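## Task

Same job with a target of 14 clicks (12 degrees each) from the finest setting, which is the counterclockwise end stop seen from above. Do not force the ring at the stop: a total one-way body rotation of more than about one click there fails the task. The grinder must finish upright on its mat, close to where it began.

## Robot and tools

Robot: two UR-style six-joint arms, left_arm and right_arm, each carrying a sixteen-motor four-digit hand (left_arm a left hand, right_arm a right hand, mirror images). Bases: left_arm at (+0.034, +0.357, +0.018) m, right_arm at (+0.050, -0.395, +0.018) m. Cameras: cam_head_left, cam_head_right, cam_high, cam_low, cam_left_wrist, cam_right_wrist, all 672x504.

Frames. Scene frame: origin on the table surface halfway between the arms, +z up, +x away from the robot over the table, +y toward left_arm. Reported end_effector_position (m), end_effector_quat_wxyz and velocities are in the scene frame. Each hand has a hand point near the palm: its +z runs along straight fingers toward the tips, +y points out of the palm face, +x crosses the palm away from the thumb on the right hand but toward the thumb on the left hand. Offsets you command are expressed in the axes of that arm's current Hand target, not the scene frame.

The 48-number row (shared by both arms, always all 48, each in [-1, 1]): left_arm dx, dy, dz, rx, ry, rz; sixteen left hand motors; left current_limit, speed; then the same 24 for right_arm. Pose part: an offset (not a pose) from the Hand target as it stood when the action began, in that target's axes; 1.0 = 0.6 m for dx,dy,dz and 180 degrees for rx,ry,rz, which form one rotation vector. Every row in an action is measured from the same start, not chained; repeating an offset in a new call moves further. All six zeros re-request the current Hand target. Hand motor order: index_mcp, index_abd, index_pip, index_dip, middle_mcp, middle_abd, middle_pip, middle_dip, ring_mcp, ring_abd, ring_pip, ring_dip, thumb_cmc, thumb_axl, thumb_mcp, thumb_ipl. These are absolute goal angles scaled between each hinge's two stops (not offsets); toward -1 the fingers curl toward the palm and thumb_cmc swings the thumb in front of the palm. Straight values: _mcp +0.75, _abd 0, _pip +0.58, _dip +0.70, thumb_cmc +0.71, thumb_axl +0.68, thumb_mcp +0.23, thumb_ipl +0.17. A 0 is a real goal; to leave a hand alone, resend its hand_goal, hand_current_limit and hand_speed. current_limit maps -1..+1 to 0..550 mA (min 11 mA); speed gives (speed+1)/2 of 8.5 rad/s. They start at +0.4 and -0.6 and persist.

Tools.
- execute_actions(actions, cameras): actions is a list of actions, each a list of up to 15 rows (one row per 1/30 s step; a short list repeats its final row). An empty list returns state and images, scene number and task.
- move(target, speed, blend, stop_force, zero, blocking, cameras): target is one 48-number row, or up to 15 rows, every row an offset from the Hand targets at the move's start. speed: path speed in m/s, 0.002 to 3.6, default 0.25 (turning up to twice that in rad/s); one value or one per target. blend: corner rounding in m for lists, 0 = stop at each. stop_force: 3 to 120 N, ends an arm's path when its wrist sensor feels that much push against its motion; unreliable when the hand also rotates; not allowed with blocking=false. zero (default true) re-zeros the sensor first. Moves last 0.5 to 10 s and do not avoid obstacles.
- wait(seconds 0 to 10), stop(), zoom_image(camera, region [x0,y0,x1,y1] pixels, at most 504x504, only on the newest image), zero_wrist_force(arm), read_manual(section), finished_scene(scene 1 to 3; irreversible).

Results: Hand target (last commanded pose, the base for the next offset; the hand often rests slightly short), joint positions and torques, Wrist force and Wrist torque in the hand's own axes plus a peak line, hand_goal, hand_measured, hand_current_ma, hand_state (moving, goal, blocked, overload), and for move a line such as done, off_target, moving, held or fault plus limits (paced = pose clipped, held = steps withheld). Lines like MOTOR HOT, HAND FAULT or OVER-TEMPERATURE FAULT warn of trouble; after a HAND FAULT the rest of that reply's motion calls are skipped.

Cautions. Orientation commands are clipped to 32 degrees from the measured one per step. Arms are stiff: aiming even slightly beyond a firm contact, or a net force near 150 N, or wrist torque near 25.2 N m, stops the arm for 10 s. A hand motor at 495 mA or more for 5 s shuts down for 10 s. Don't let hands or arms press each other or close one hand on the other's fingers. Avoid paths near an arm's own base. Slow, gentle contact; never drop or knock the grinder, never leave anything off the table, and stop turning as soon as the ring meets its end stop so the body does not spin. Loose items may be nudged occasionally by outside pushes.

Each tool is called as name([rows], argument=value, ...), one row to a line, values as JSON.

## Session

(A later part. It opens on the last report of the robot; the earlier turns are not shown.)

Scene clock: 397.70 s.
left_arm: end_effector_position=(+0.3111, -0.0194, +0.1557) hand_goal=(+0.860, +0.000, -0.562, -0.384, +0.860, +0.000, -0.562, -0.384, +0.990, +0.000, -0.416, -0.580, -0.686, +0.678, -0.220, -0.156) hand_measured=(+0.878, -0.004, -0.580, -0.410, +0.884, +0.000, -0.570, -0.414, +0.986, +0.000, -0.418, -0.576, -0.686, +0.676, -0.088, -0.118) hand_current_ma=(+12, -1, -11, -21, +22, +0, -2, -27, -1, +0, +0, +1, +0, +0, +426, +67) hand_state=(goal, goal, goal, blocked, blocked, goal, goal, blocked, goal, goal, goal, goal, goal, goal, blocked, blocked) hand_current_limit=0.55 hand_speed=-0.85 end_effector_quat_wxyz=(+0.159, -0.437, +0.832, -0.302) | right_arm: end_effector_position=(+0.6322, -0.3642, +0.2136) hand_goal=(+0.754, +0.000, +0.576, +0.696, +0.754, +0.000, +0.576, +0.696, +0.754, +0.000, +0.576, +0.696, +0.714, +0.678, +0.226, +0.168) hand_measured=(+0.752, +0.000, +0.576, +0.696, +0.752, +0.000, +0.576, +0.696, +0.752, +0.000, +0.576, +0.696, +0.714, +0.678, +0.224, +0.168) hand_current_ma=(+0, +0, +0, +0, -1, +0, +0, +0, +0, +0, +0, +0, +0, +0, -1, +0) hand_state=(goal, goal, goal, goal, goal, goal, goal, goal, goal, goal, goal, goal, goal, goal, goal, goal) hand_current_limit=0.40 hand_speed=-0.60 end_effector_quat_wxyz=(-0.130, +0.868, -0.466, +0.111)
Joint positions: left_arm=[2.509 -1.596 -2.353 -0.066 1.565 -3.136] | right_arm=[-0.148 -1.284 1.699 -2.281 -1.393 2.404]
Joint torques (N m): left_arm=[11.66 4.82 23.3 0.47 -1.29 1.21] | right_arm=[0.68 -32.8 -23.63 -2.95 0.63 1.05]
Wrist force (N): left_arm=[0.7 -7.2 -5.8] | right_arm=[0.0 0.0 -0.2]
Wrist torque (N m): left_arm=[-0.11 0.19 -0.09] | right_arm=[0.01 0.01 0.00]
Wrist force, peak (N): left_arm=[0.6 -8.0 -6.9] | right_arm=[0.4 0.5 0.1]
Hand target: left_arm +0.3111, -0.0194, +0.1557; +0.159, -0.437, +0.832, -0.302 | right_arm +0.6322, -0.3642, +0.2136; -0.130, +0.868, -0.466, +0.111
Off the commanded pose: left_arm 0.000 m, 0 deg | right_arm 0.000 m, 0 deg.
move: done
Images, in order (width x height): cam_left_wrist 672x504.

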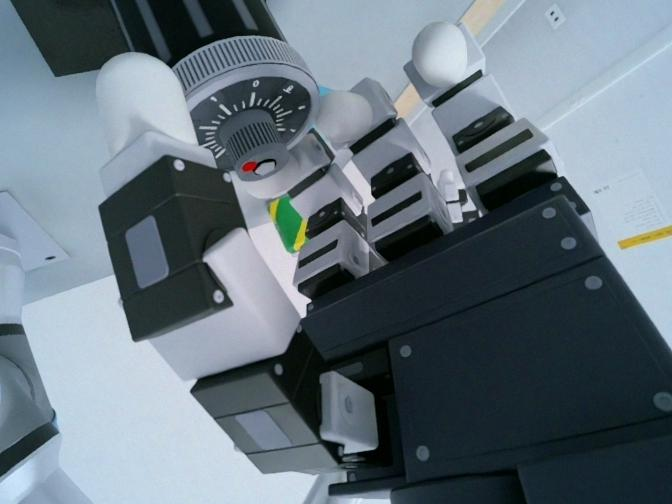

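move(target=[0,0.0007,0.0008,0,-0.0429,-0.0511,0.86,0,-0.562,-0.384,0.86,0,-0.562,-0.384,0.99,0,-0.416,-0.58,-0.686,0.678,-0.22,-0.157,0.55,-0.85,0,0,0,0,0,0,0.754,0,0.576,0.696,0.754,0,0.576,0.696,0.754,0,0.576,0.696,0.714,0.678,0.226,0.168,0.4,-0.6], speed=0.1, cameras=["cam_left_wrist"])

zoom_image(camera="cam_left_wrist", region=[150, 0, 350, 200])

Scene clock: 403.13 s.
left_arm: end_effector_position=(+0.3111, -0.0194, +0.1551) hand_goal=(+0.860, +0.000, -0.562, -0.384, +0.860, +0.000, -0.562, -0.384, +0.990, +0.000, -0.416, -0.580, -0.686, +0.678, -0.220, -0.156) hand_measured=(+0.872, -0.004, -0.582, -0.410, +0.884, +0.000, -0.572, -0.414, +0.986, +0.000, -0.418, -0.576, -0.692, +0.672, -0.088, -0.118) hand_current_ma=(+6, -1, -15, -21, +21, +0, -3, -29, -1, +0, +0, +1, -2, -2, +426, +69) hand_state=(goal, goal, blocked, blocked, blocked, goal, goal, blocked, goal, goal, goal, goal, goal, goal, blocked, blocked) hand_current_limit=0.55 hand_speed=-0.85 end_effector_quat_wxyz=(+0.189, -0.522, +0.782, -0.284) | right_arm: end_effector_position=(+0.6322, -0.3642, +0.2136) hand_goal=(+0.754, +0.000, +0.576, +0.696, +0.754, +0.000, +0.576, +0.696, +0.754, +0.000, +0.576, +0.696, +0.714, +0.678, +0.226, +0.168) hand_measured=(+0.752, +0.000, +0.576, +0.696, +0.752, +0.000, +0.576, +0.696, +0.752, +0.000, +0.576, +0.696, +0.714, +0.678, +0.224, +0.168) hand_current_ma=(+0, +0, +0, +0, -1, +0, +0, +0, +0, +0, +0, +0, +0, +0, -1, +0) hand_state=(goal, goal, goal, goal, goal, goal, goal, goal, goal, goal, goal, goal, goal, goal, goal, goal) hand_current_limit=0.40 hand_speed=-0.60 end_effector_quat_wxyz=(-0.130, +0.868, -0.466, +0.111)
Joint positions: left_arm=[2.459 -1.602 -2.345 -0.084 1.73 -3.336] | right_arm=[-0.148 -1.284 1.699 -2.281 -1.393 2.404]
Joint torques (N m): left_arm=[11.3 5 14.5 2.75 -0.95 0.58] | right_arm=[0.36 -32.93 -23.64 -3.04 0.61 1.1]
Wrist force (N): left_arm=[1.1 -8.8 -7.8] | right_arm=[0.1 0.4 0.1]
Wrist torque (N m): left_arm=[-0.11 0.19 0.04] | right_arm=[0.05 -0.01 0.01]
Wrist force, peak (N): left_arm=[1.0 -9.1 -8.5] | right_arm=[-0.3 0.2 -0.5]
Hand target: left_arm +0.3111, -0.0194, +0.1551; +0.189, -0.522, +0.782, -0.284 | right_arm +0.6322, -0.3642, +0.2136; -0.130, +0.868, -0.466, +0.111
Off the commanded pose: left_arm 0.000 m, 0 deg | right_arm 0.000 m, 0 deg.
move: done
Images, in order (width x height): cam_left_wrist 672x504.

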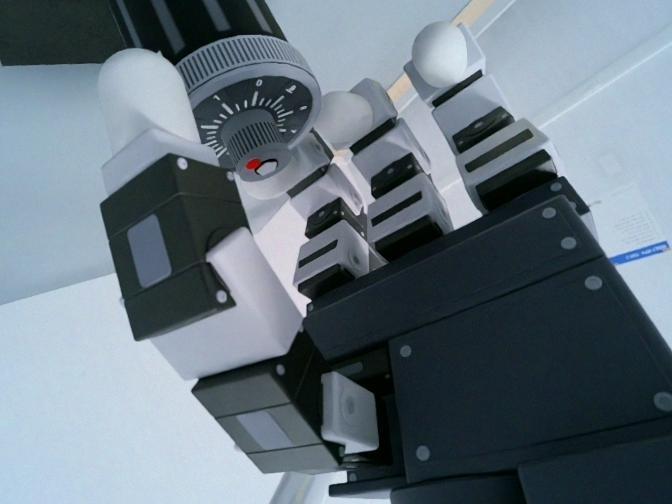

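Scaled by 2.520.

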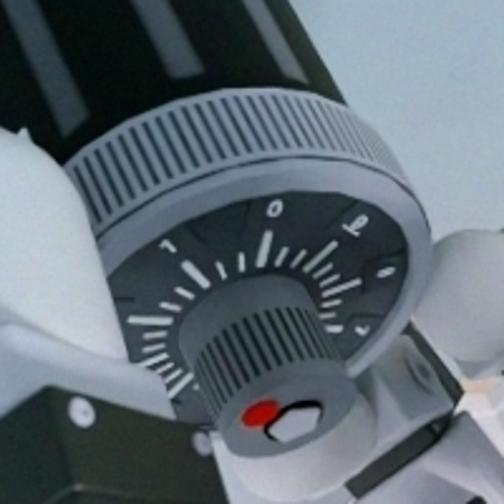

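move(target=[0,0,0,0,-0.0429,-0.0511,0.86,0,-0.562,-0.384,0.86,0,-0.562,-0.384,0.99,0,-0.416,-0.58,-0.686,0.678,-0.22,-0.157,0.55,-0.85,0,0,0,0,0,0,0.754,0,0.576,0.696,0.754,0,0.576,0.696,0.754,0,0.576,0.696,0.714,0.678,0.226,0.168,0.4,-0.6], speed=0.1, cameras=["cam_left_wrist"])

zoom_image(camera="cam_left_wrist", region=[150, 0, 350, 200])

Scene clock: 409.33 s.
left_arm: end_effector_position=(+0.3111, -0.0195, +0.1551) hand_goal=(+0.860, +0.000, -0.562, -0.384, +0.860, +0.000, -0.562, -0.384, +0.990, +0.000, -0.416, -0.580, -0.686, +0.678, -0.220, -0.156) hand_measured=(+0.874, -0.004, -0.584, -0.412, +0.882, +0.000, -0.572, -0.414, +0.986, +0.000, -0.418, -0.576, -0.688, +0.676, -0.088, -0.116) hand_current_ma=(+8, -1, -15, -23, +19, +0, -4, -26, -1, +0, +0, +1, -1, -1, +426, +73) hand_state=(goal, goal, blocked, blocked, blocked, goal, goal, blocked, goal, goal, goal, goal, goal, goal, blocked, blocked) hand_current_limit=0.55 hand_speed=-0.85 end_effector_quat_wxyz=(+0.218, -0.601, +0.723, -0.263) | right_arm: end_effector_position=(+0.6322, -0.3642, +0.2136) hand_goal=(+0.754, +0.000, +0.576, +0.696, +0.754, +0.000, +0.576, +0.696, +0.754, +0.000, +0.576, +0.696, +0.714, +0.678, +0.226, +0.168) hand_measured=(+0.752, +0.000, +0.576, +0.696, +0.752, +0.000, +0.576, +0.696, +0.752, +0.000, +0.576, +0.696, +0.714, +0.678, +0.224, +0.168) hand_current_ma=(+0, +0, +0, +0, -1, +0, +0, +0, +0, +0, +0, +0, +0, +0, -1, +0) hand_state=(goal, goal, goal, goal, goal, goal, goal, goal, goal, goal, goal, goal, goal, goal, goal, goal) hand_current_limit=0.40 hand_speed=-0.60 end_effector_quat_wxyz=(-0.130, +0.868, -0.466, +0.111)
Joint positions: left_arm=[2.411 -1.605 -2.327 -0.149 1.889 -3.546] | right_arm=[-0.148 -1.284 1.699 -2.281 -1.393 2.404]
Joint torques (N m): left_arm=[11.2 4.89 8.88 3.14 -0.98 0.52] | right_arm=[0.53 -32.71 -23.68 -3.06 0.59 1.23]
Wrist force (N): left_arm=[1.0 -7.1 -4.9] | right_arm=[0.0 0.2 0.1]
Wrist torque (N m): left_arm=[-0.07 0.19 0.04] | right_arm=[0.02 0.00 0.00]
Wrist force, peak (N): left_arm=[1.1 -8.7 -8.2] | right_arm=[0.0 0.6 -0.3]
Hand target: left_arm +0.3111, -0.0194, +0.1551; +0.218, -0.601, +0.723, -0.263 | right_arm +0.6322, -0.3642, +0.2136; -0.130, +0.868, -0.466, +0.111
Off the commanded pose: left_arm 0.000 m, 0 deg | right_arm 0.000 m, 0 deg.
move: done
Images, in order (width x height): cam_left_wrist 672x504.

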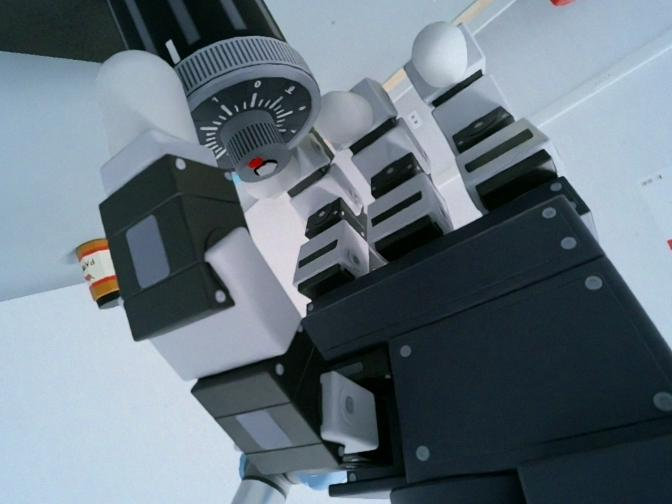

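Scaled by 2.520.

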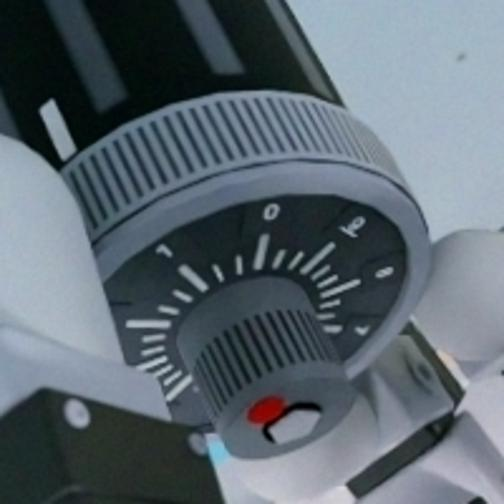

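move(target=[0,0.0005,0.0006,0,-0.0429,-0.0511,0.86,0,-0.562,-0.384,0.86,0,-0.562,-0.384,0.99,0,-0.416,-0.58,-0.686,0.678,-0.22,-0.157,0.55,-0.85,0,0,0,0,0,0,0.754,0,0.576,0.696,0.754,0,0.576,0.696,0.754,0,0.576,0.696,0.714,0.678,0.226,0.168,0.4,-0.6], speed=0.1, cameras=["cam_left_wrist"])

zoom_image(camera="cam_left_wrist", region=[150, 0, 350, 200])

Scene clock: 418.30 s.
left_arm: end_effector_position=(+0.3111, -0.0195, +0.1547) hand_goal=(+0.860, +0.000, -0.562, -0.384, +0.860, +0.000, -0.562, -0.384, +0.990, +0.000, -0.416, -0.580, -0.686, +0.678, -0.220, -0.156) hand_measured=(+0.872, -0.004, -0.584, -0.412, +0.882, +0.000, -0.572, -0.414, +0.986, +0.000, -0.418, -0.576, -0.690, +0.674, -0.088, -0.116) hand_current_ma=(+6, -1, -17, -23, +18, +0, -4, -28, -1, +0, +0, +1, -1, -1, +426, +74) hand_state=(goal, goal, blocked, blocked, blocked, goal, goal, blocked, goal, goal, goal, goal, goal, goal, blocked, blocked) hand_current_limit=0.55 hand_speed=-0.85 end_effector_quat_wxyz=(-0.245, +0.673, -0.656, +0.238) | right_arm: end_effector_position=(+0.6322, -0.3642, +0.2136) hand_goal=(+0.754, +0.000, +0.576, +0.696, +0.754, +0.000, +0.576, +0.696, +0.754, +0.000, +0.576, +0.696, +0.714, +0.678, +0.226, +0.168) hand_measured=(+0.752, +0.000, +0.576, +0.696, +0.752, +0.000, +0.576, +0.696, +0.752, +0.000, +0.576, +0.696, +0.714, +0.678, +0.224, +0.168) hand_current_ma=(+0, +0, +0, +0, -1, +0, +0, +0, +0, +0, +0, +0, +0, +0, -1, +0) hand_state=(goal, goal, goal, goal, goal, goal, goal, goal, goal, goal, goal, goal, goal, goal, goal, goal) hand_current_limit=0.40 hand_speed=-0.60 end_effector_quat_wxyz=(-0.130, +0.868, -0.466, +0.111)
Joint positions: left_arm=[2.366 -1.607 -2.301 -0.261 2.03 -3.774] | right_arm=[-0.148 -1.284 1.699 -2.281 -1.393 2.404]
Joint torques (N m): left_arm=[10.96 2.88 3.44 2.54 -1.08 0.37] | right_arm=[0.75 -32.55 -23.71 -2.98 0.67 1.23]
Wrist force (N): left_arm=[1.2 -7.9 -6.6] | right_arm=[0.0 -0.2 0.0]
Wrist torque (N m): left_arm=[-0.09 0.16 0.06] | right_arm=[-0.03 -0.01 0.00]
Wrist force, peak (N): left_arm=[1.1 -8.5 -7.2] | right_arm=[0.0 0.8 -0.3]
Hand target: left_arm +0.3111, -0.0194, +0.1546; -0.245, +0.673, -0.656, +0.238 | right_arm +0.6322, -0.3642, +0.2136; -0.130, +0.868, -0.466, +0.111
Off the commanded pose: left_arm 0.000 m, 0 deg | right_arm 0.000 m, 0 deg.
move: done
Images, in order (width x height): cam_left_wrist 672x504.

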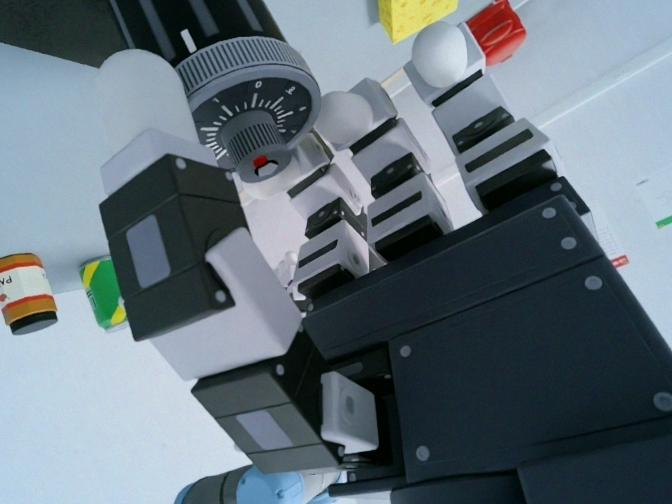

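Scaled by 2.520.

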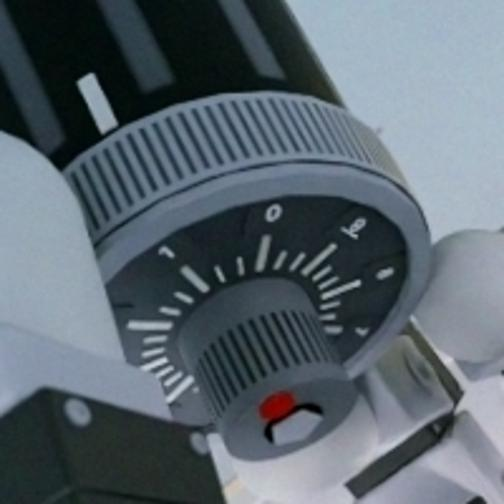

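move(target=[0,0,0,0,-0.0429,-0.0511,0.86,0,-0.562,-0.384,0.86,0,-0.562,-0.384,0.99,0,-0.416,-0.58,-0.686,0.678,-0.22,-0.157,0.55,-0.85,0,0,0,0,0,0,0.754,0,0.576,0.696,0.754,0,0.576,0.696,0.754,0,0.576,0.696,0.714,0.678,0.226,0.168,0.4,-0.6], speed=0.1, cameras=["cam_left_wrist"])

zoom_image(camera="cam_left_wrist", region=[150, 0, 350, 200])

Scene clock: 428.53 s.
left_arm: end_effector_position=(+0.3111, -0.0195, +0.1547) hand_goal=(+0.860, +0.000, -0.562, -0.384, +0.860, +0.000, -0.562, -0.384, +0.990, +0.000, -0.416, -0.580, -0.686, +0.678, -0.220, -0.156) hand_measured=(+0.876, -0.004, -0.588, -0.412, +0.880, +0.000, -0.574, -0.416, +0.986, +0.000, -0.418, -0.576, -0.686, +0.678, -0.088, -0.112) hand_current_ma=(+11, -1, -20, -24, +16, +0, -6, -30, -1, +0, +0, +1, +0, +0, +426, +83) hand_state=(goal, goal, blocked, blocked, blocked, goal, goal, blocked, goal, goal, goal, goal, goal, goal, blocked, blocked) hand_current_limit=0.55 hand_speed=-0.85 end_effector_quat_wxyz=(-0.268, +0.738, -0.582, +0.211) | right_arm: end_effector_position=(+0.6322, -0.3642, +0.2136) hand_goal=(+0.754, +0.000, +0.576, +0.696, +0.754, +0.000, +0.576, +0.696, +0.754, +0.000, +0.576, +0.696, +0.714, +0.678, +0.226, +0.168) hand_measured=(+0.752, +0.000, +0.576, +0.696, +0.752, +0.000, +0.576, +0.696, +0.752, +0.000, +0.576, +0.696, +0.714, +0.678, +0.224, +0.168) hand_current_ma=(+0, +0, +0, +0, -1, +0, +0, +0, +0, +0, +0, +0, +0, +0, -1, +0) hand_state=(goal, goal, goal, goal, goal, goal, goal, goal, goal, goal, goal, goal, goal, goal, goal, goal) hand_current_limit=0.40 hand_speed=-0.60 end_effector_quat_wxyz=(-0.130, +0.868, -0.466, +0.111)
Joint positions: left_arm=[2.329 -1.605 -2.264 -0.424 2.146 -4.026] | right_arm=[-0.148 -1.284 1.699 -2.281 -1.393 2.404]
Joint torques (N m): left_arm=[9.83 27.96 4.72 2.84 -1.37 0.12] | right_arm=[0.45 -32.73 -23.89 -3.01 0.6 1.32]
Wrist force (N): left_arm=[0.7 -5.4 -2.1] | right_arm=[-0.2 0.0 0.1]
Wrist torque (N m): left_arm=[0.12 0.18 0.00] | right_arm=[-0.01 0.02 -0.02]
Wrist force, peak (N): left_arm=[0.6 -9.5 -8.3] | right_arm=[0.0 0.6 -0.2]
Hand target: left_arm +0.3111, -0.0194, +0.1546; -0.268, +0.738, -0.582, +0.211 | right_arm +0.6322, -0.3642, +0.2136; -0.130, +0.868, -0.466, +0.111
Off the commanded pose: left_arm 0.000 m, 0 deg | right_arm 0.000 m, 0 deg.
move: done
Images, in order (width x height): cam_left_wrist 672x504.

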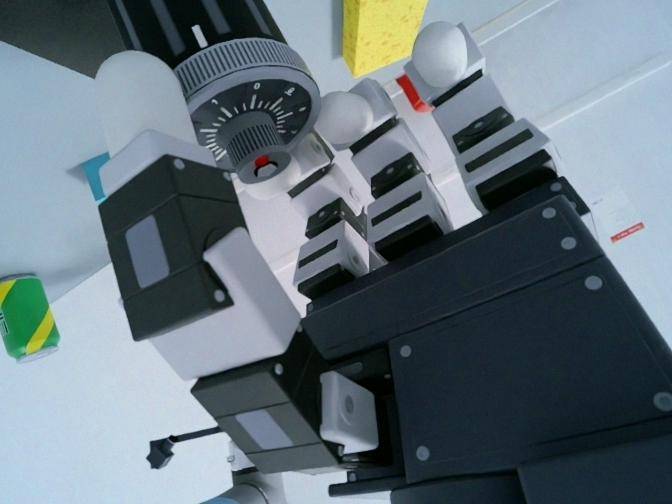

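Scaled by 2.520.

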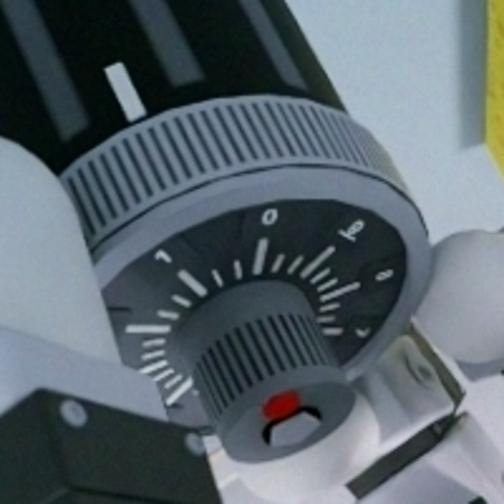

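move(target=[0,0.0007,0.0009,0,-0.0429,-0.0511,0.86,0,-0.562,-0.384,0.86,0,-0.562,-0.384,0.99,0,-0.416,-0.58,-0.686,0.678,-0.22,-0.157,0.55,-0.85,0,0,0,0,0,0,0.754,0,0.576,0.696,0.754,0,0.576,0.696,0.754,0,0.576,0.696,0.714,0.678,0.226,0.168,0.4,-0.6], speed=0.1, cameras=["cam_left_wrist","cam_low","cam_high"])

zoom_image(camera="cam_left_wrist", region=[150, 0, 350, 200])

zoom_image(camera="cam_low", region=[200, 200, 300, 300])

Scene clock: 437.93 s.
left_arm: end_effector_position=(+0.3111, -0.0195, +0.1540) hand_goal=(+0.860, +0.000, -0.562, -0.384, +0.860, +0.000, -0.562, -0.384, +0.990, +0.000, -0.416, -0.580, -0.686, +0.678, -0.220, -0.156) hand_measured=(+0.874, -0.004, -0.590, -0.414, +0.878, +0.000, -0.576, -0.416, +0.986, +0.000, -0.418, -0.576, -0.686, +0.678, -0.088, -0.112) hand_current_ma=(+9, -1, -23, -26, +13, +0, -7, -31, -1, +0, +0, +1, +0, +0, +426, +83) hand_state=(goal, goal, blocked, blocked, goal, goal, goal, blocked, goal, goal, goal, goal, goal, goal, blocked, blocked) hand_current_limit=0.55 hand_speed=-0.85 end_effector_quat_wxyz=(-0.289, +0.795, -0.502, +0.182) | right_arm: end_effector_position=(+0.6322, -0.3642, +0.2136) hand_goal=(+0.754, +0.000, +0.576, +0.696, +0.754, +0.000, +0.576, +0.696, +0.754, +0.000, +0.576, +0.696, +0.714, +0.678, +0.226, +0.168) hand_measured=(+0.752, +0.000, +0.576, +0.696, +0.752, +0.000, +0.576, +0.696, +0.752, +0.000, +0.576, +0.696, +0.714, +0.678, +0.224, +0.168) hand_current_ma=(+0, +0, +0, +0, -1, +0, +0, +0, +0, +0, +0, +0, +0, +0, -1, +0) hand_state=(goal, goal, goal, goal, goal, goal, goal, goal, goal, goal, goal, goal, goal, goal, goal, goal) hand_current_limit=0.40 hand_speed=-0.60 end_effector_quat_wxyz=(-0.130, +0.868, -0.466, +0.111)
Joint positions: left_arm=[2.3 -1.605 -2.216 -0.632 2.226 -4.301] | right_arm=[-0.148 -1.284 1.699 -2.281 -1.393 2.404]
Joint torques (N m): left_arm=[8.06 3.54 3.16 1.89 -1.37 0.15] | right_arm=[0.49 -32.2 -24.34 -3 0.58 1.42]
Wrist force (N): left_arm=[0.5 -7.9 -6.3] | right_arm=[-0.1 0.0 -0.1]
Wrist torque (N m): left_arm=[-0.07 0.24 -0.03] | right_arm=[0.01 0.01 -0.01]
Wrist force, peak (N): left_arm=[0.8 -8.3 -7.3] | right_arm=[0.5 0.3 0.1]
Hand target: left_arm +0.3111, -0.0194, +0.1539; -0.289, +0.795, -0.502, +0.182 | right_arm +0.6322, -0.3642, +0.2136; -0.130, +0.868, -0.466, +0.111
Off the commanded pose: left_arm 0.000 m, 0 deg | right_arm 0.000 m, 0 deg.
move: done
Images, in order (width x height): cam_high 672x504, cam_low 672x504, cam_left_wrist 672x504.

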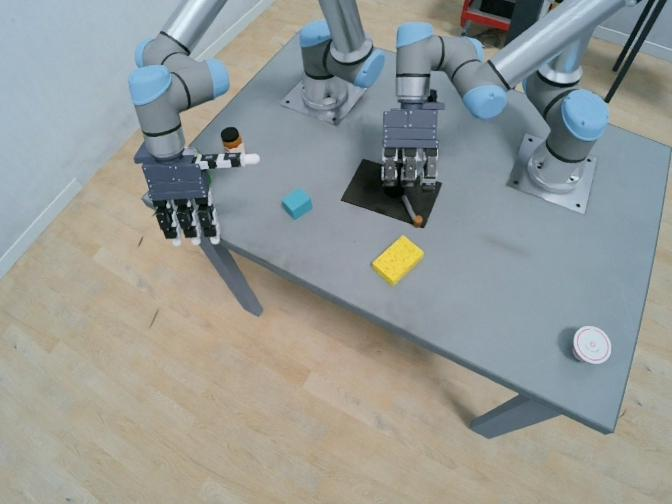

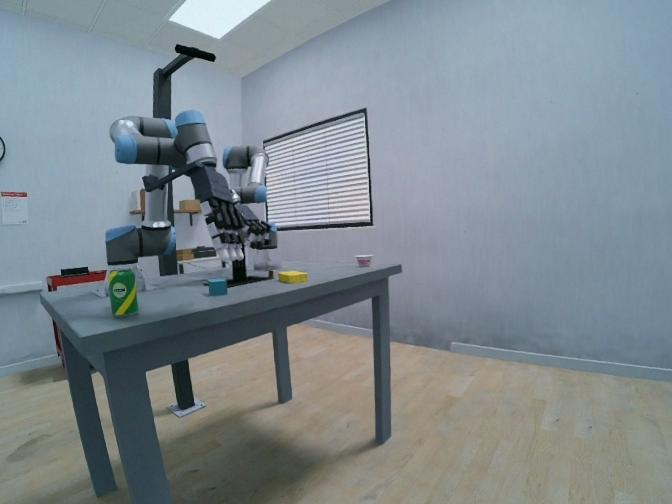

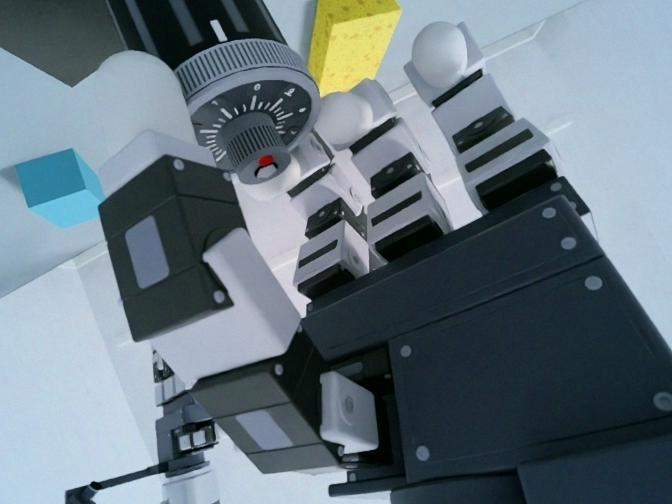

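Scaled by 2.520.

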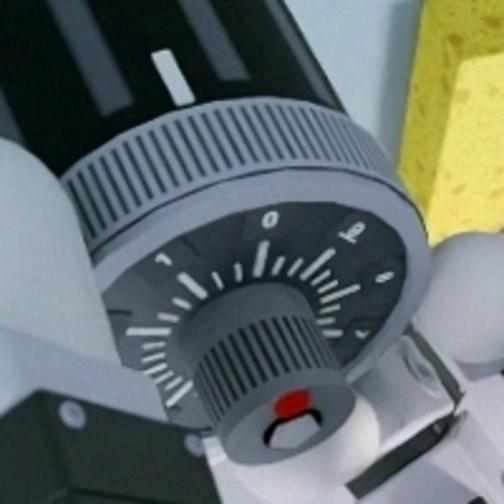

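Scaled by 5.040.

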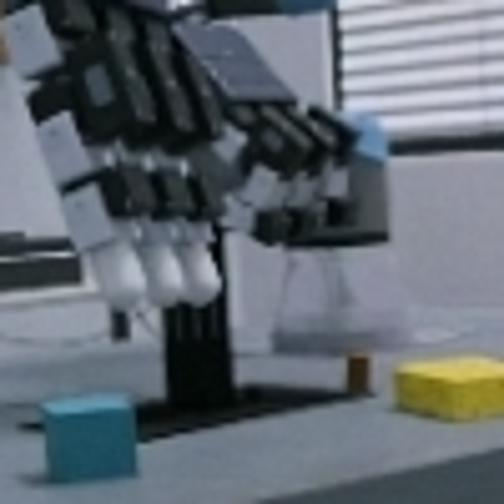

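move(target=[0,0,0,0,-0.0429,-0.0511,0.86,0,-0.562,-0.384,0.86,0,-0.562,-0.384,0.99,0,-0.416,-0.58,-0.686,0.678,-0.22,-0.157,0.55,-0.85,0,0,0,0,0,0,0.754,0,0.576,0.696,0.754,0,0.576,0.696,0.754,0,0.576,0.696,0.714,0.678,0.226,0.168,0.4,-0.6], speed=0.1, cameras=["cam_left_wrist"])

zoom_image(camera="cam_left_wrist", region=[150, 0, 350, 200])

Scene clock: 456.17 s.
left_arm: end_effector_position=(+0.3112, -0.0194, +0.1540) hand_goal=(+0.860, +0.000, -0.562, -0.384, +0.860, +0.000, -0.562, -0.384, +0.990, +0.000, -0.416, -0.580, -0.686, +0.678, -0.220, -0.156) hand_measured=(+0.876, -0.006, -0.592, -0.414, +0.878, +0.000, -0.576, -0.416, +0.986, +0.000, -0.418, -0.576, -0.686, +0.678, -0.088, -0.112) hand_current_ma=(+11, -1, -26, -26, +13, +0, -8, -31, -1, +0, +0, +1, +0, +0, +426, +83) hand_state=(goal, goal, blocked, blocked, goal, goal, goal, blocked, goal, goal, goal, goal, goal, goal, blocked, blocked) hand_current_limit=0.55 hand_speed=-0.85 end_effector_quat_wxyz=(-0.307, +0.843, -0.416, +0.151) | right_arm: end_effector_position=(+0.6322, -0.3642, +0.2136) hand_goal=(+0.754, +0.000, +0.576, +0.696, +0.754, +0.000, +0.576, +0.696, +0.754, +0.000, +0.576, +0.696, +0.714, +0.678, +0.226, +0.168) hand_measured=(+0.752, +0.000, +0.576, +0.696, +0.752, +0.000, +0.576, +0.696, +0.752, +0.000, +0.576, +0.696, +0.714, +0.678, +0.224, +0.168) hand_current_ma=(+0, +0, +0, +0, -1, +0, +0, +0, +0, +0, +0, +0, +0, +0, -1, +0) hand_state=(goal, goal, goal, goal, goal, goal, goal, goal, goal, goal, goal, goal, goal, goal, goal, goal) hand_current_limit=0.40 hand_speed=-0.60 end_effector_quat_wxyz=(-0.130, +0.868, -0.466, +0.111)
Joint positions: left_arm=[2.281 -1.609 -2.155 -0.871 2.265 -4.59] | right_arm=[-0.148 -1.284 1.699 -2.281 -1.393 2.404]
Joint torques (N m): left_arm=[-0.81 9.49 3.85 1.86 -0.58 0.05] | right_arm=[0.94 -32.67 -23.76 -3.04 0.62 1.37]
Wrist force (N): left_arm=[0.6 -6.7 -5.9] | right_arm=[-0.1 0.1 -0.3]
Wrist torque (N m): left_arm=[-0.01 0.19 -0.01] | right_arm=[0.05 0.01 0.00]
Wrist force, peak (N): left_arm=[0.7 -9.4 -8.1] | right_arm=[-0.2 0.3 -0.5]
Hand target: left_arm +0.3111, -0.0194, +0.1539; -0.307, +0.843, -0.416, +0.151 | right_arm +0.6322, -0.3642, +0.2136; -0.130, +0.868, -0.466, +0.111
Off the commanded pose: left_arm 0.000 m, 0 deg | right_arm 0.000 m, 0 deg.
move: done
Images, in order (width x height): cam_left_wrist 672x504.

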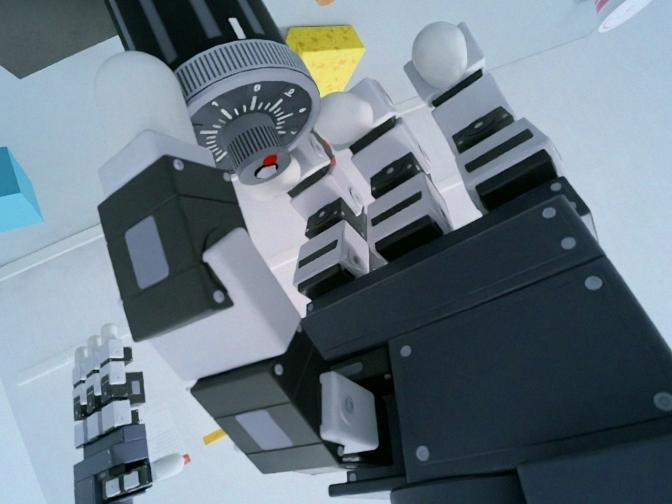

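Scaled by 2.520.

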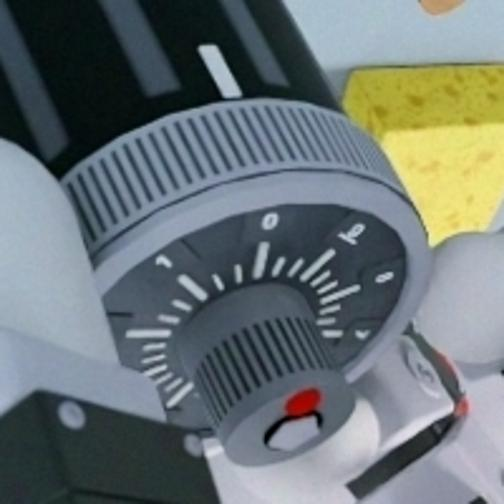

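move(target=[0,0.0005,0.0006,0,-0.0429,-0.0511,0.86,0,-0.562,-0.384,0.86,0,-0.562,-0.384,0.99,0,-0.416,-0.58,-0.686,0.678,-0.22,-0.157,0.55,-0.85,0,0,0,0,0,0,0.754,0,0.576,0.696,0.754,0,0.576,0.696,0.754,0,0.576,0.696,0.714,0.678,0.226,0.168,0.4,-0.6], speed=0.1, cameras=["cam_left_wrist"])

zoom_image(camera="cam_left_wrist", region=[150, 0, 350, 200])

Scene clock: 464.37 s.
left_arm: end_effector_position=(+0.3111, -0.0195, +0.1535) hand_goal=(+0.860, +0.000, -0.562, -0.384, +0.860, +0.000, -0.562, -0.384, +0.990, +0.000, -0.416, -0.580, -0.686, +0.678, -0.220, -0.156) hand_measured=(+0.874, -0.006, -0.592, -0.414, +0.878, +0.000, -0.578, -0.418, +0.986, +0.000, -0.418, -0.576, -0.686, +0.678, -0.088, -0.112) hand_current_ma=(+9, -1, -26, -26, +12, +0, -8, -32, -1, +0, +0, +1, +0, +0, +426, +83) hand_state=(goal, goal, blocked, blocked, goal, goal, goal, blocked, goal, goal, goal, goal, goal, goal, blocked, blocked) hand_current_limit=0.55 hand_speed=-0.85 end_effector_quat_wxyz=(-0.321, +0.882, -0.325, +0.118) | right_arm: end_effector_position=(+0.6322, -0.3642, +0.2136) hand_goal=(+0.754, +0.000, +0.576, +0.696, +0.754, +0.000, +0.576, +0.696, +0.754, +0.000, +0.576, +0.696, +0.714, +0.678, +0.226, +0.168) hand_measured=(+0.752, +0.000, +0.576, +0.696, +0.752, +0.000, +0.576, +0.696, +0.752, +0.000, +0.576, +0.696, +0.714, +0.678, +0.224, +0.168) hand_current_ma=(+0, +0, +0, +0, -1, +0, +0, +0, +0, +0, +0, +0, +0, +0, -1, +0) hand_state=(goal, goal, goal, goal, goal, goal, goal, goal, goal, goal, goal, goal, goal, goal, goal, goal) hand_current_limit=0.40 hand_speed=-0.60 end_effector_quat_wxyz=(-0.130, +0.868, -0.466, +0.111)
Joint positions: left_arm=[2.271 -1.625 -2.083 -1.11 2.261 -4.876] | right_arm=[-0.148 -1.284 1.699 -2.281 -1.393 2.404]
Joint torques (N m): left_arm=[-7.42 19.3 3.21 1.47 2.35 0.15] | right_arm=[0.66 -32.1 -24.58 -3.01 0.58 1.47]
Wrist force (N): left_arm=[1.0 -8.5 -7.5] | right_arm=[0.2 0.2 0.0]
Wrist torque (N m): left_arm=[-0.01 0.19 0.02] | right_arm=[0.03 -0.02 0.01]
Wrist force, peak (N): left_arm=[1.0 -8.6 -8.0] | right_arm=[0.5 0.3 0.0]
Hand target: left_arm +0.3111, -0.0194, +0.1535; -0.321, +0.882, -0.325, +0.118 | right_arm +0.6322, -0.3642, +0.2136; -0.130, +0.868, -0.466, +0.111
Off the commanded pose: left_arm 0.000 m, 0 deg | right_arm 0.000 m, 0 deg.
move: done
Images, in order (width x height): cam_left_wrist 672x504.

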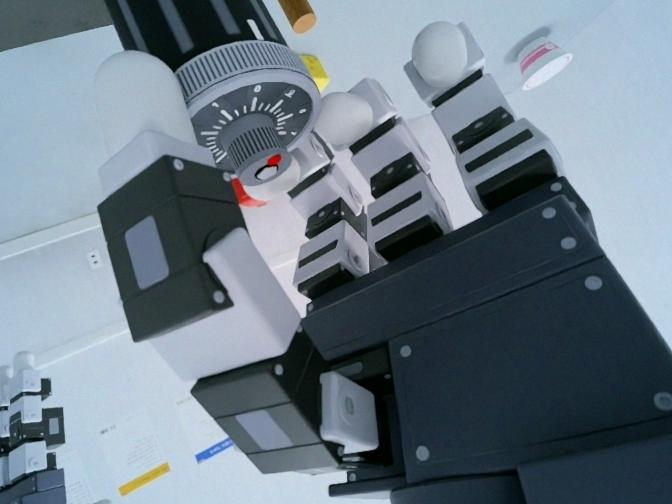

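Scaled by 2.520.

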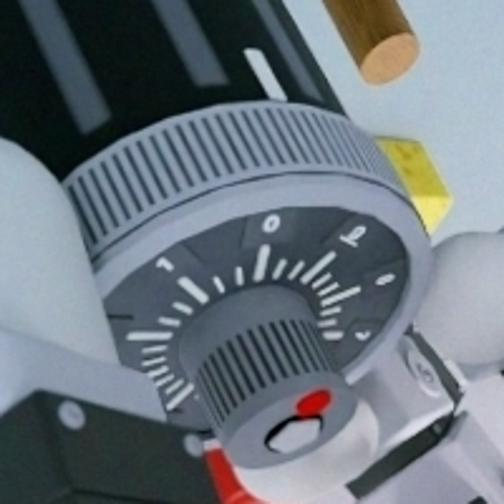

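move(target=[0,0,0,0,-0.0429,-0.0511,0.86,0,-0.562,-0.384,0.86,0,-0.562,-0.384,0.99,0,-0.416,-0.58,-0.686,0.678,-0.22,-0.157,0.55,-0.85,0,0,0,0,0,0,0.754,0,0.576,0.696,0.754,0,0.576,0.696,0.754,0,0.576,0.696,0.714,0.678,0.226,0.168,0.4,-0.6], speed=0.1, cameras=["cam_left_wrist"])

zoom_image(camera="cam_left_wrist", region=[150, 0, 350, 200])

Scene clock: 472.73 s.
left_arm: end_effector_position=(+0.3112, -0.0194, +0.1534) hand_goal=(+0.860, +0.000, -0.562, -0.384, +0.860, +0.000, -0.562, -0.384, +0.990, +0.000, -0.416, -0.580, -0.686, +0.678, -0.220, -0.156) hand_measured=(+0.876, -0.006, -0.592, -0.414, +0.878, +0.000, -0.578, -0.418, +0.986, +0.000, -0.418, -0.576, -0.686, +0.678, -0.088, -0.112) hand_current_ma=(+9, -1, -26, -26, +12, +0, -8, -33, -1, +0, +0, +1, +0, +0, +426, +83) hand_state=(goal, goal, blocked, blocked, goal, goal, goal, blocked, goal, goal, goal, goal, goal, goal, blocked, blocked) hand_current_limit=0.55 hand_speed=-0.85 end_effector_quat_wxyz=(-0.331, +0.911, -0.231, +0.083) | right_arm: end_effector_position=(+0.6322, -0.3642, +0.2136) hand_goal=(+0.754, +0.000, +0.576, +0.696, +0.754, +0.000, +0.576, +0.696, +0.754, +0.000, +0.576, +0.696, +0.714, +0.678, +0.226, +0.168) hand_measured=(+0.752, +0.000, +0.576, +0.696, +0.752, +0.000, +0.576, +0.696, +0.752, +0.000, +0.576, +0.696, +0.714, +0.678, +0.224, +0.168) hand_current_ma=(+0, +0, +0, +0, -1, +0, +0, +0, +0, +0, +0, +0, +0, +0, -1, +0) hand_state=(goal, goal, goal, goal, goal, goal, goal, goal, goal, goal, goal, goal, goal, goal, goal, goal) hand_current_limit=0.40 hand_speed=-0.60 end_effector_quat_wxyz=(-0.130, +0.868, -0.466, +0.111)
Joint positions: left_arm=[2.27 -1.651 -2.007 -1.326 2.222 -5.141] | right_arm=[-0.148 -1.284 1.699 -2.281 -1.393 2.404]
Joint torques (N m): left_arm=[10.88 29.65 4.55 1.46 2.29 0.28] | right_arm=[0.22 -32.6 -24.81 -2.89 0.57 1.6]
Wrist force (N): left_arm=[0.9 -8.1 -7.5] | right_arm=[-0.2 0.2 0.4]
Wrist torque (N m): left_arm=[-0.04 0.16 -0.01] | right_arm=[0.00 0.02 -0.02]
Wrist force, peak (N): left_arm=[0.9 -9.0 -8.1] | right_arm=[0.3 0.6 0.1]
Hand target: left_arm +0.3111, -0.0194, +0.1535; -0.331, +0.911, -0.231, +0.083 | right_arm +0.6322, -0.3642, +0.2136; -0.130, +0.868, -0.466, +0.111
Off the commanded pose: left_arm 0.000 m, 0 deg | right_arm 0.000 m, 0 deg.
move: done
Images, in order (width x height): cam_left_wrist 672x504.

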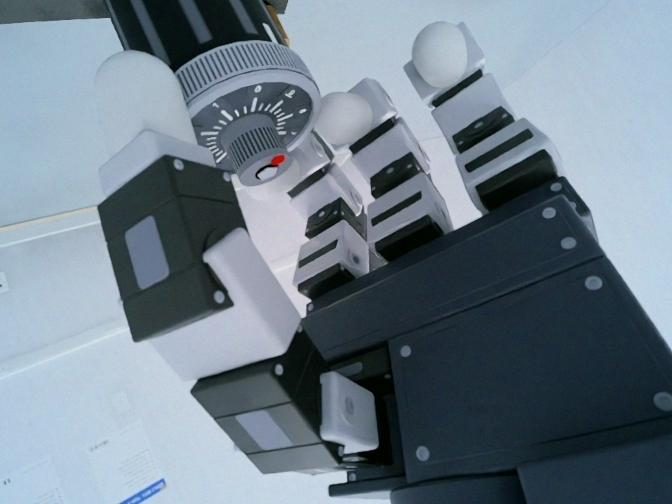

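Scaled by 2.520.

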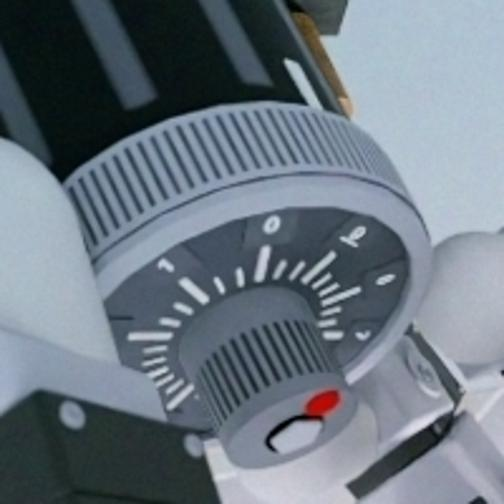

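move(target=[0,0,0,0,-0.0429,-0.0511,0.86,0,-0.562,-0.384,0.86,0,-0.562,-0.384,0.99,0,-0.416,-0.58,-0.686,0.678,-0.22,-0.157,0.55,-0.85,0,0,0,0,0,0,0.754,0,0.576,0.696,0.754,0,0.576,0.696,0.754,0,0.576,0.696,0.714,0.678,0.226,0.168,0.4,-0.6], speed=0.1, cameras=["cam_left_wrist","cam_head_right"])

zoom_image(camera="cam_left_wrist", region=[150, 0, 350, 200])

Scene clock: 479.13 s.
left_arm: end_effector_position=(+0.3112, -0.0194, +0.1534) hand_goal=(+0.860, +0.000, -0.562, -0.384, +0.860, +0.000, -0.562, -0.384, +0.990, +0.000, -0.416, -0.580, -0.686, +0.678, -0.220, -0.156) hand_measured=(+0.876, -0.006, -0.592, -0.414, +0.878, +0.000, -0.578, -0.418, +0.986, +0.000, -0.418, -0.576, -0.686, +0.678, -0.088, -0.112) hand_current_ma=(+10, -1, -26, -26, +12, +0, -8, -33, -1, +0, +0, +1, +0, +0, +426, +83) hand_state=(goal, goal, blocked, blocked, goal, goal, goal, blocked, goal, goal, goal, goal, goal, goal, blocked, blocked) hand_current_limit=0.55 hand_speed=-0.85 end_effector_quat_wxyz=(-0.339, +0.930, -0.135, +0.048) | right_arm: end_effector_position=(+0.6322, -0.3642, +0.2136) hand_goal=(+0.754, +0.000, +0.576, +0.696, +0.754, +0.000, +0.576, +0.696, +0.754, +0.000, +0.576, +0.696, +0.714, +0.678, +0.226, +0.168) hand_measured=(+0.752, +0.000, +0.576, +0.696, +0.752, +0.000, +0.576, +0.696, +0.752, +0.000, +0.576, +0.696, +0.714, +0.678, +0.224, +0.168) hand_current_ma=(+0, +0, +0, +0, -1, +0, +0, +0, +0, +0, +0, +0, +0, +0, -1, +0) hand_state=(goal, goal, goal, goal, goal, goal, goal, goal, goal, goal, goal, goal, goal, goal, goal, goal) hand_current_limit=0.40 hand_speed=-0.60 end_effector_quat_wxyz=(-0.130, +0.868, -0.466, +0.111)
Joint positions: left_arm=[2.276 -1.684 -1.934 -1.504 2.154 -5.376] | right_arm=[-0.148 -1.284 1.699 -2.281 -1.393 2.404]
Joint torques (N m): left_arm=[-2.66 35.8 3.73 1.7 2.33 0.54] | right_arm=[0.78 -32.29 -24.72 -3.01 0.66 1.57]
Wrist force (N): left_arm=[0.6 -7.9 -6.9] | right_arm=[-0.1 0.5 0.1]
Wrist torque (N m): left_arm=[-0.15 0.22 -0.01] | right_arm=[0.04 0.01 0.01]
Wrist force, peak (N): left_arm=[0.8 -8.4 -7.9] | right_arm=[0.1 0.7 -0.1]
Hand target: left_arm +0.3111, -0.0194, +0.1535; -0.339, +0.930, -0.135, +0.048 | right_arm +0.6322, -0.3642, +0.2136; -0.130, +0.868, -0.466, +0.111
Off the commanded pose: left_arm 0.000 m, 0 deg | right_arm 0.000 m, 0 deg.
move: done
Images, in order (width x height): cam_head_right 672x504, cam_left_wrist 672x504.

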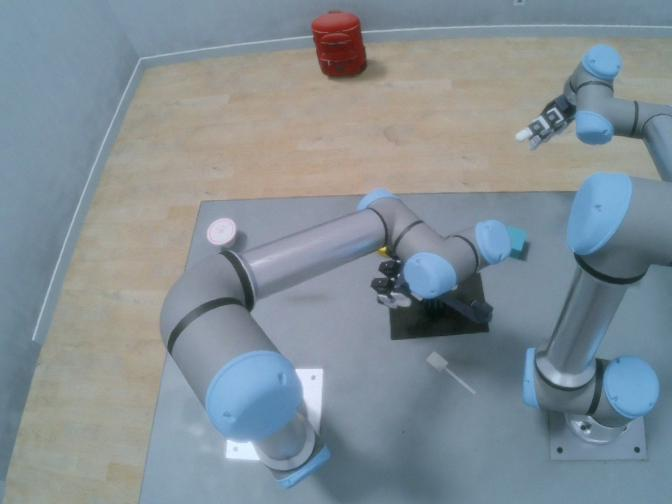

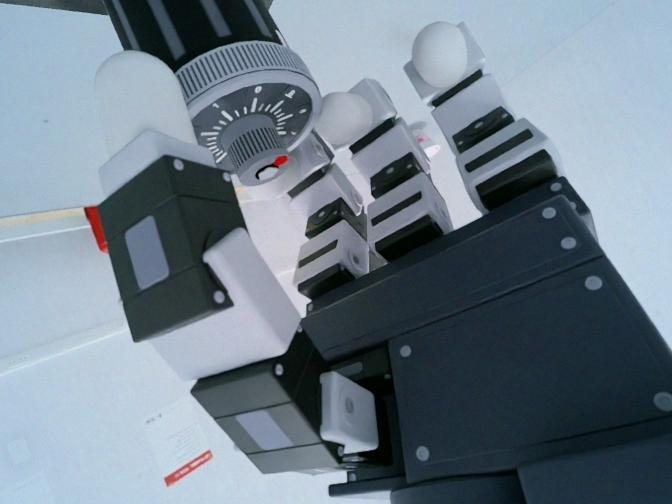

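Scaled by 2.520.

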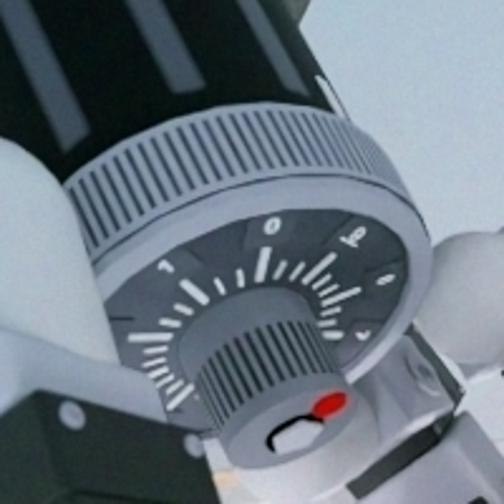

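move(target=[0,0,0,0,-0.0429,-0.0511,0.86,0,-0.562,-0.384,0.86,0,-0.562,-0.384,0.99,0,-0.416,-0.58,-0.686,0.678,-0.22,-0.157,0.55,-0.85,0,0,0,0,0,0,0.754,0,0.576,0.696,0.754,0,0.576,0.696,0.754,0,0.576,0.696,0.714,0.678,0.226,0.168,0.4,-0.6], speed=0.1, cameras=["cam_left_wrist"])

zoom_image(camera="cam_left_wrist", region=[150, 0, 350, 200])

Scene clock: 484.23 s.
left_arm: end_effector_position=(+0.3112, -0.0194, +0.1534) hand_goal=(+0.860, +0.000, -0.562, -0.384, +0.860, +0.000, -0.562, -0.384, +0.990, +0.000, -0.416, -0.580, -0.686, +0.678, -0.220, -0.156) hand_measured=(+0.874, -0.006, -0.590, -0.414, +0.878, +0.000, -0.578, -0.418, +0.986, +0.000, -0.418, -0.576, -0.686, +0.678, -0.088, -0.112) hand_current_ma=(+9, -1, -23, -26, +12, +0, -8, -33, -1, +0, +0, +1, +0, +0, +426, +83) hand_state=(goal, goal, blocked, blocked, goal, goal, goal, blocked, goal, goal, goal, goal, goal, goal, blocked, blocked) hand_current_limit=0.55 hand_speed=-0.85 end_effector_quat_wxyz=(-0.342, +0.939, -0.037, +0.012) | right_arm: end_effector_position=(+0.6322, -0.3642, +0.2136) hand_goal=(+0.754, +0.000, +0.576, +0.696, +0.754, +0.000, +0.576, +0.696, +0.754, +0.000, +0.576, +0.696, +0.714, +0.678, +0.226, +0.168) hand_measured=(+0.752, +0.000, +0.576, +0.696, +0.752, +0.000, +0.576, +0.696, +0.752, +0.000, +0.576, +0.696, +0.714, +0.678, +0.224, +0.168) hand_current_ma=(+0, +0, +0, +0, -1, +0, +0, +0, +0, +0, +0, +0, +0, +0, -1, +0) hand_state=(goal, goal, goal, goal, goal, goal, goal, goal, goal, goal, goal, goal, goal, goal, goal, goal) hand_current_limit=0.40 hand_speed=-0.60 end_effector_quat_wxyz=(-0.130, +0.868, -0.466, +0.111)
Joint positions: left_arm=[2.289 -1.717 -1.868 -1.642 2.066 -5.581] | right_arm=[-0.148 -1.284 1.699 -2.281 -1.393 2.404]
Joint torques (N m): left_arm=[-4.69 34.27 4.46 2.18 2.34 1.59] | right_arm=[0.55 -32.35 -24.71 -3.05 0.63 1.6]
Wrist force (N): left_arm=[0.3 -6.9 -6.7] | right_arm=[-0.2 0.2 -0.2]
Wrist torque (N m): left_arm=[-0.06 0.22 0.00] | right_arm=[0.05 0.03 -0.02]
Wrist force, peak (N): left_arm=[0.7 -7.5 -7.7] | right_arm=[0.5 0.0 -0.4]
Hand target: left_arm +0.3111, -0.0194, +0.1535; -0.342, +0.939, -0.037, +0.013 | right_arm +0.6322, -0.3642, +0.2136; -0.130, +0.868, -0.466, +0.111
Off the commanded pose: left_arm 0.000 m, 0 deg | right_arm 0.000 m, 0 deg.
move: done
Images, in order (width x height): cam_left_wrist 672x504.

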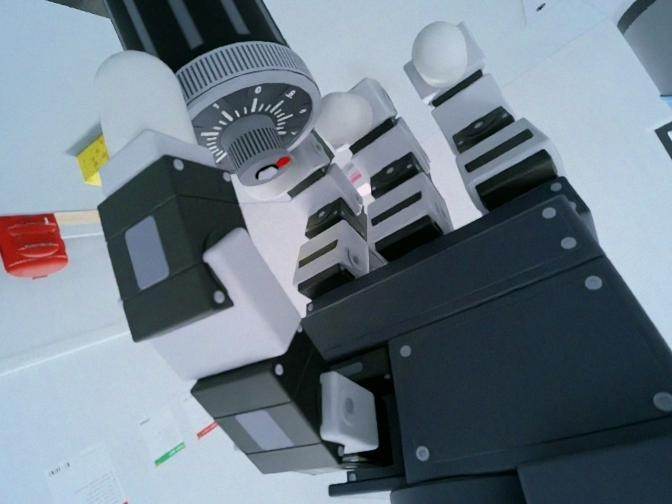

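Scaled by 2.520.

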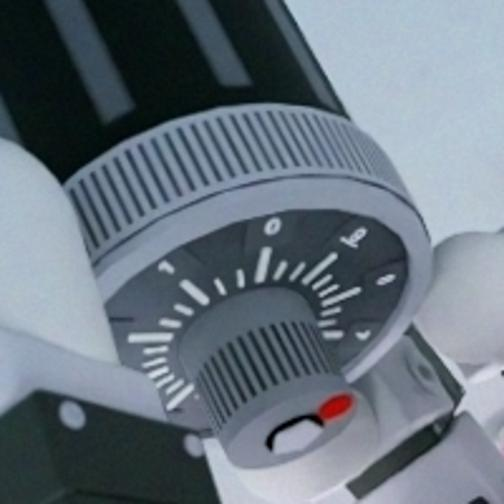

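move(target=[0,0.0005,0.0006,0,-0.0429,-0.0511,0.86,0,-0.562,-0.384,0.86,0,-0.562,-0.384,0.99,0,-0.416,-0.58,-0.686,0.678,-0.22,-0.157,0.55,-0.85,0,0,0,0,0,0,0.754,0,0.576,0.696,0.754,0,0.576,0.696,0.754,0,0.576,0.696,0.714,0.678,0.226,0.168,0.4,-0.6], speed=0.1, cameras=["cam_left_wrist"])

zoom_image(camera="cam_left_wrist", region=[150, 0, 350, 200])

Scene clock: 489.83 s.
left_arm: end_effector_position=(+0.3113, -0.0194, +0.1530) hand_goal=(+0.860, +0.000, -0.562, -0.384, +0.860, +0.000, -0.562, -0.384, +0.990, +0.000, -0.416, -0.580, -0.686, +0.678, -0.220, -0.156) hand_measured=(+0.872, -0.006, -0.590, -0.414, +0.876, +0.000, -0.578, -0.420, +0.986, +0.000, -0.418, -0.576, -0.686, +0.676, -0.088, -0.112) hand_current_ma=(+7, -1, -23, -26, +11, +0, -10, -36, -1, +0, +0, +1, +0, +0, +426, +84) hand_state=(goal, goal, blocked, blocked, goal, goal, goal, blocked, goal, goal, goal, goal, goal, goal, blocked, blocked) hand_current_limit=0.55 hand_speed=-0.85 end_effector_quat_wxyz=(-0.341, +0.938, +0.062, -0.023) end_effector_velocity=(+0.000, +0.000, +0.000) end_effector_angular_velocity=(+0.000, +0.000, -0.007) | right_arm: end_effector_position=(+0.6322, -0.3642, +0.2136) hand_goal=(+0.754, +0.000, +0.576, +0.696, +0.754, +0.000, +0.576, +0.696, +0.754, +0.000, +0.576, +0.696, +0.714, +0.678, +0.226, +0.168) hand_measured=(+0.752, +0.000, +0.576, +0.696, +0.752, +0.000, +0.576, +0.696, +0.752, +0.000, +0.576, +0.696, +0.714, +0.678, +0.224, +0.168) hand_current_ma=(+0, +0, +0, +0, -1, +0, +0, +0, +0, +0, +0, +0, +0, +0, -1, +0) hand_state=(goal, goal, goal, goal, goal, goal, goal, goal, goal, goal, goal, goal, goal, goal, goal, goal) hand_current_limit=0.40 hand_speed=-0.60 end_effector_quat_wxyz=(-0.130, +0.868, -0.466, +0.111)
Joint positions: left_arm=[2.308 -1.748 -1.814 -1.743 1.966 -5.761] | right_arm=[-0.148 -1.284 1.699 -2.281 -1.393 2.404]
Joint velocities: left_arm=[-0.002 0.001 -0.001 0.003 0.003 0.005] | right_arm=[within noise]
Joint torques (N m): left_arm=[-6.81 30.38 4.26 2.22 2.12 1.54] | right_arm=[0.71 -32.05 -24.7 -2.93 0.54 1.7]
Wrist force (N): left_arm=[0.5 -8.6 -8.3] | right_arm=[-0.1 0.0 0.0]
Wrist torque (N m): left_arm=[-0.12 0.19 0.06] | right_arm=[0.00 0.01 -0.01]
Wrist force, peak (N): left_arm=[0.6 -8.5 -9.1] | right_arm=[-0.1 0.1 -0.5]
Hand target: left_arm +0.3111, -0.0194, +0.1530; -0.341, +0.938, +0.062, -0.023 | right_arm +0.6322, -0.3642, +0.2136; -0.130, +0.868, -0.466, +0.111
Off the commanded pose: left_arm 0.000 m, 0 deg | right_arm 0.000 m, 0 deg.
move: done
Images, in order (width x height): cam_left_wrist 672x504.

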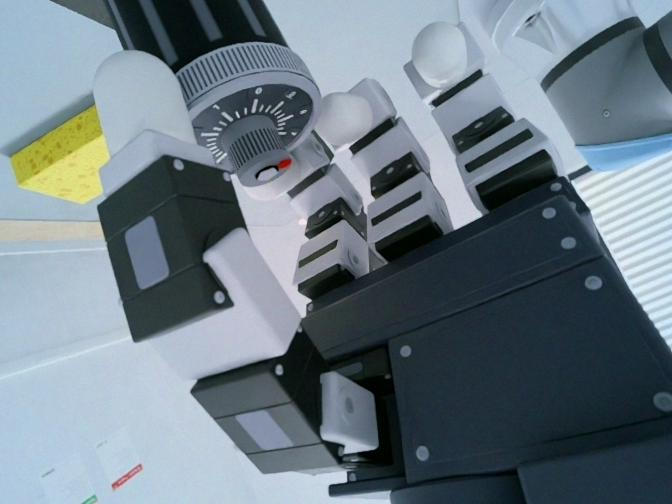

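Scaled by 2.520.

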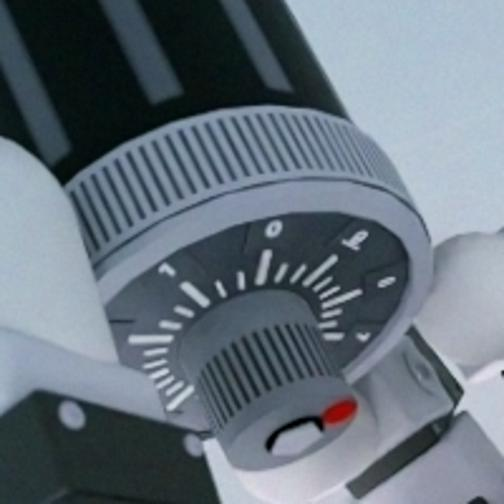

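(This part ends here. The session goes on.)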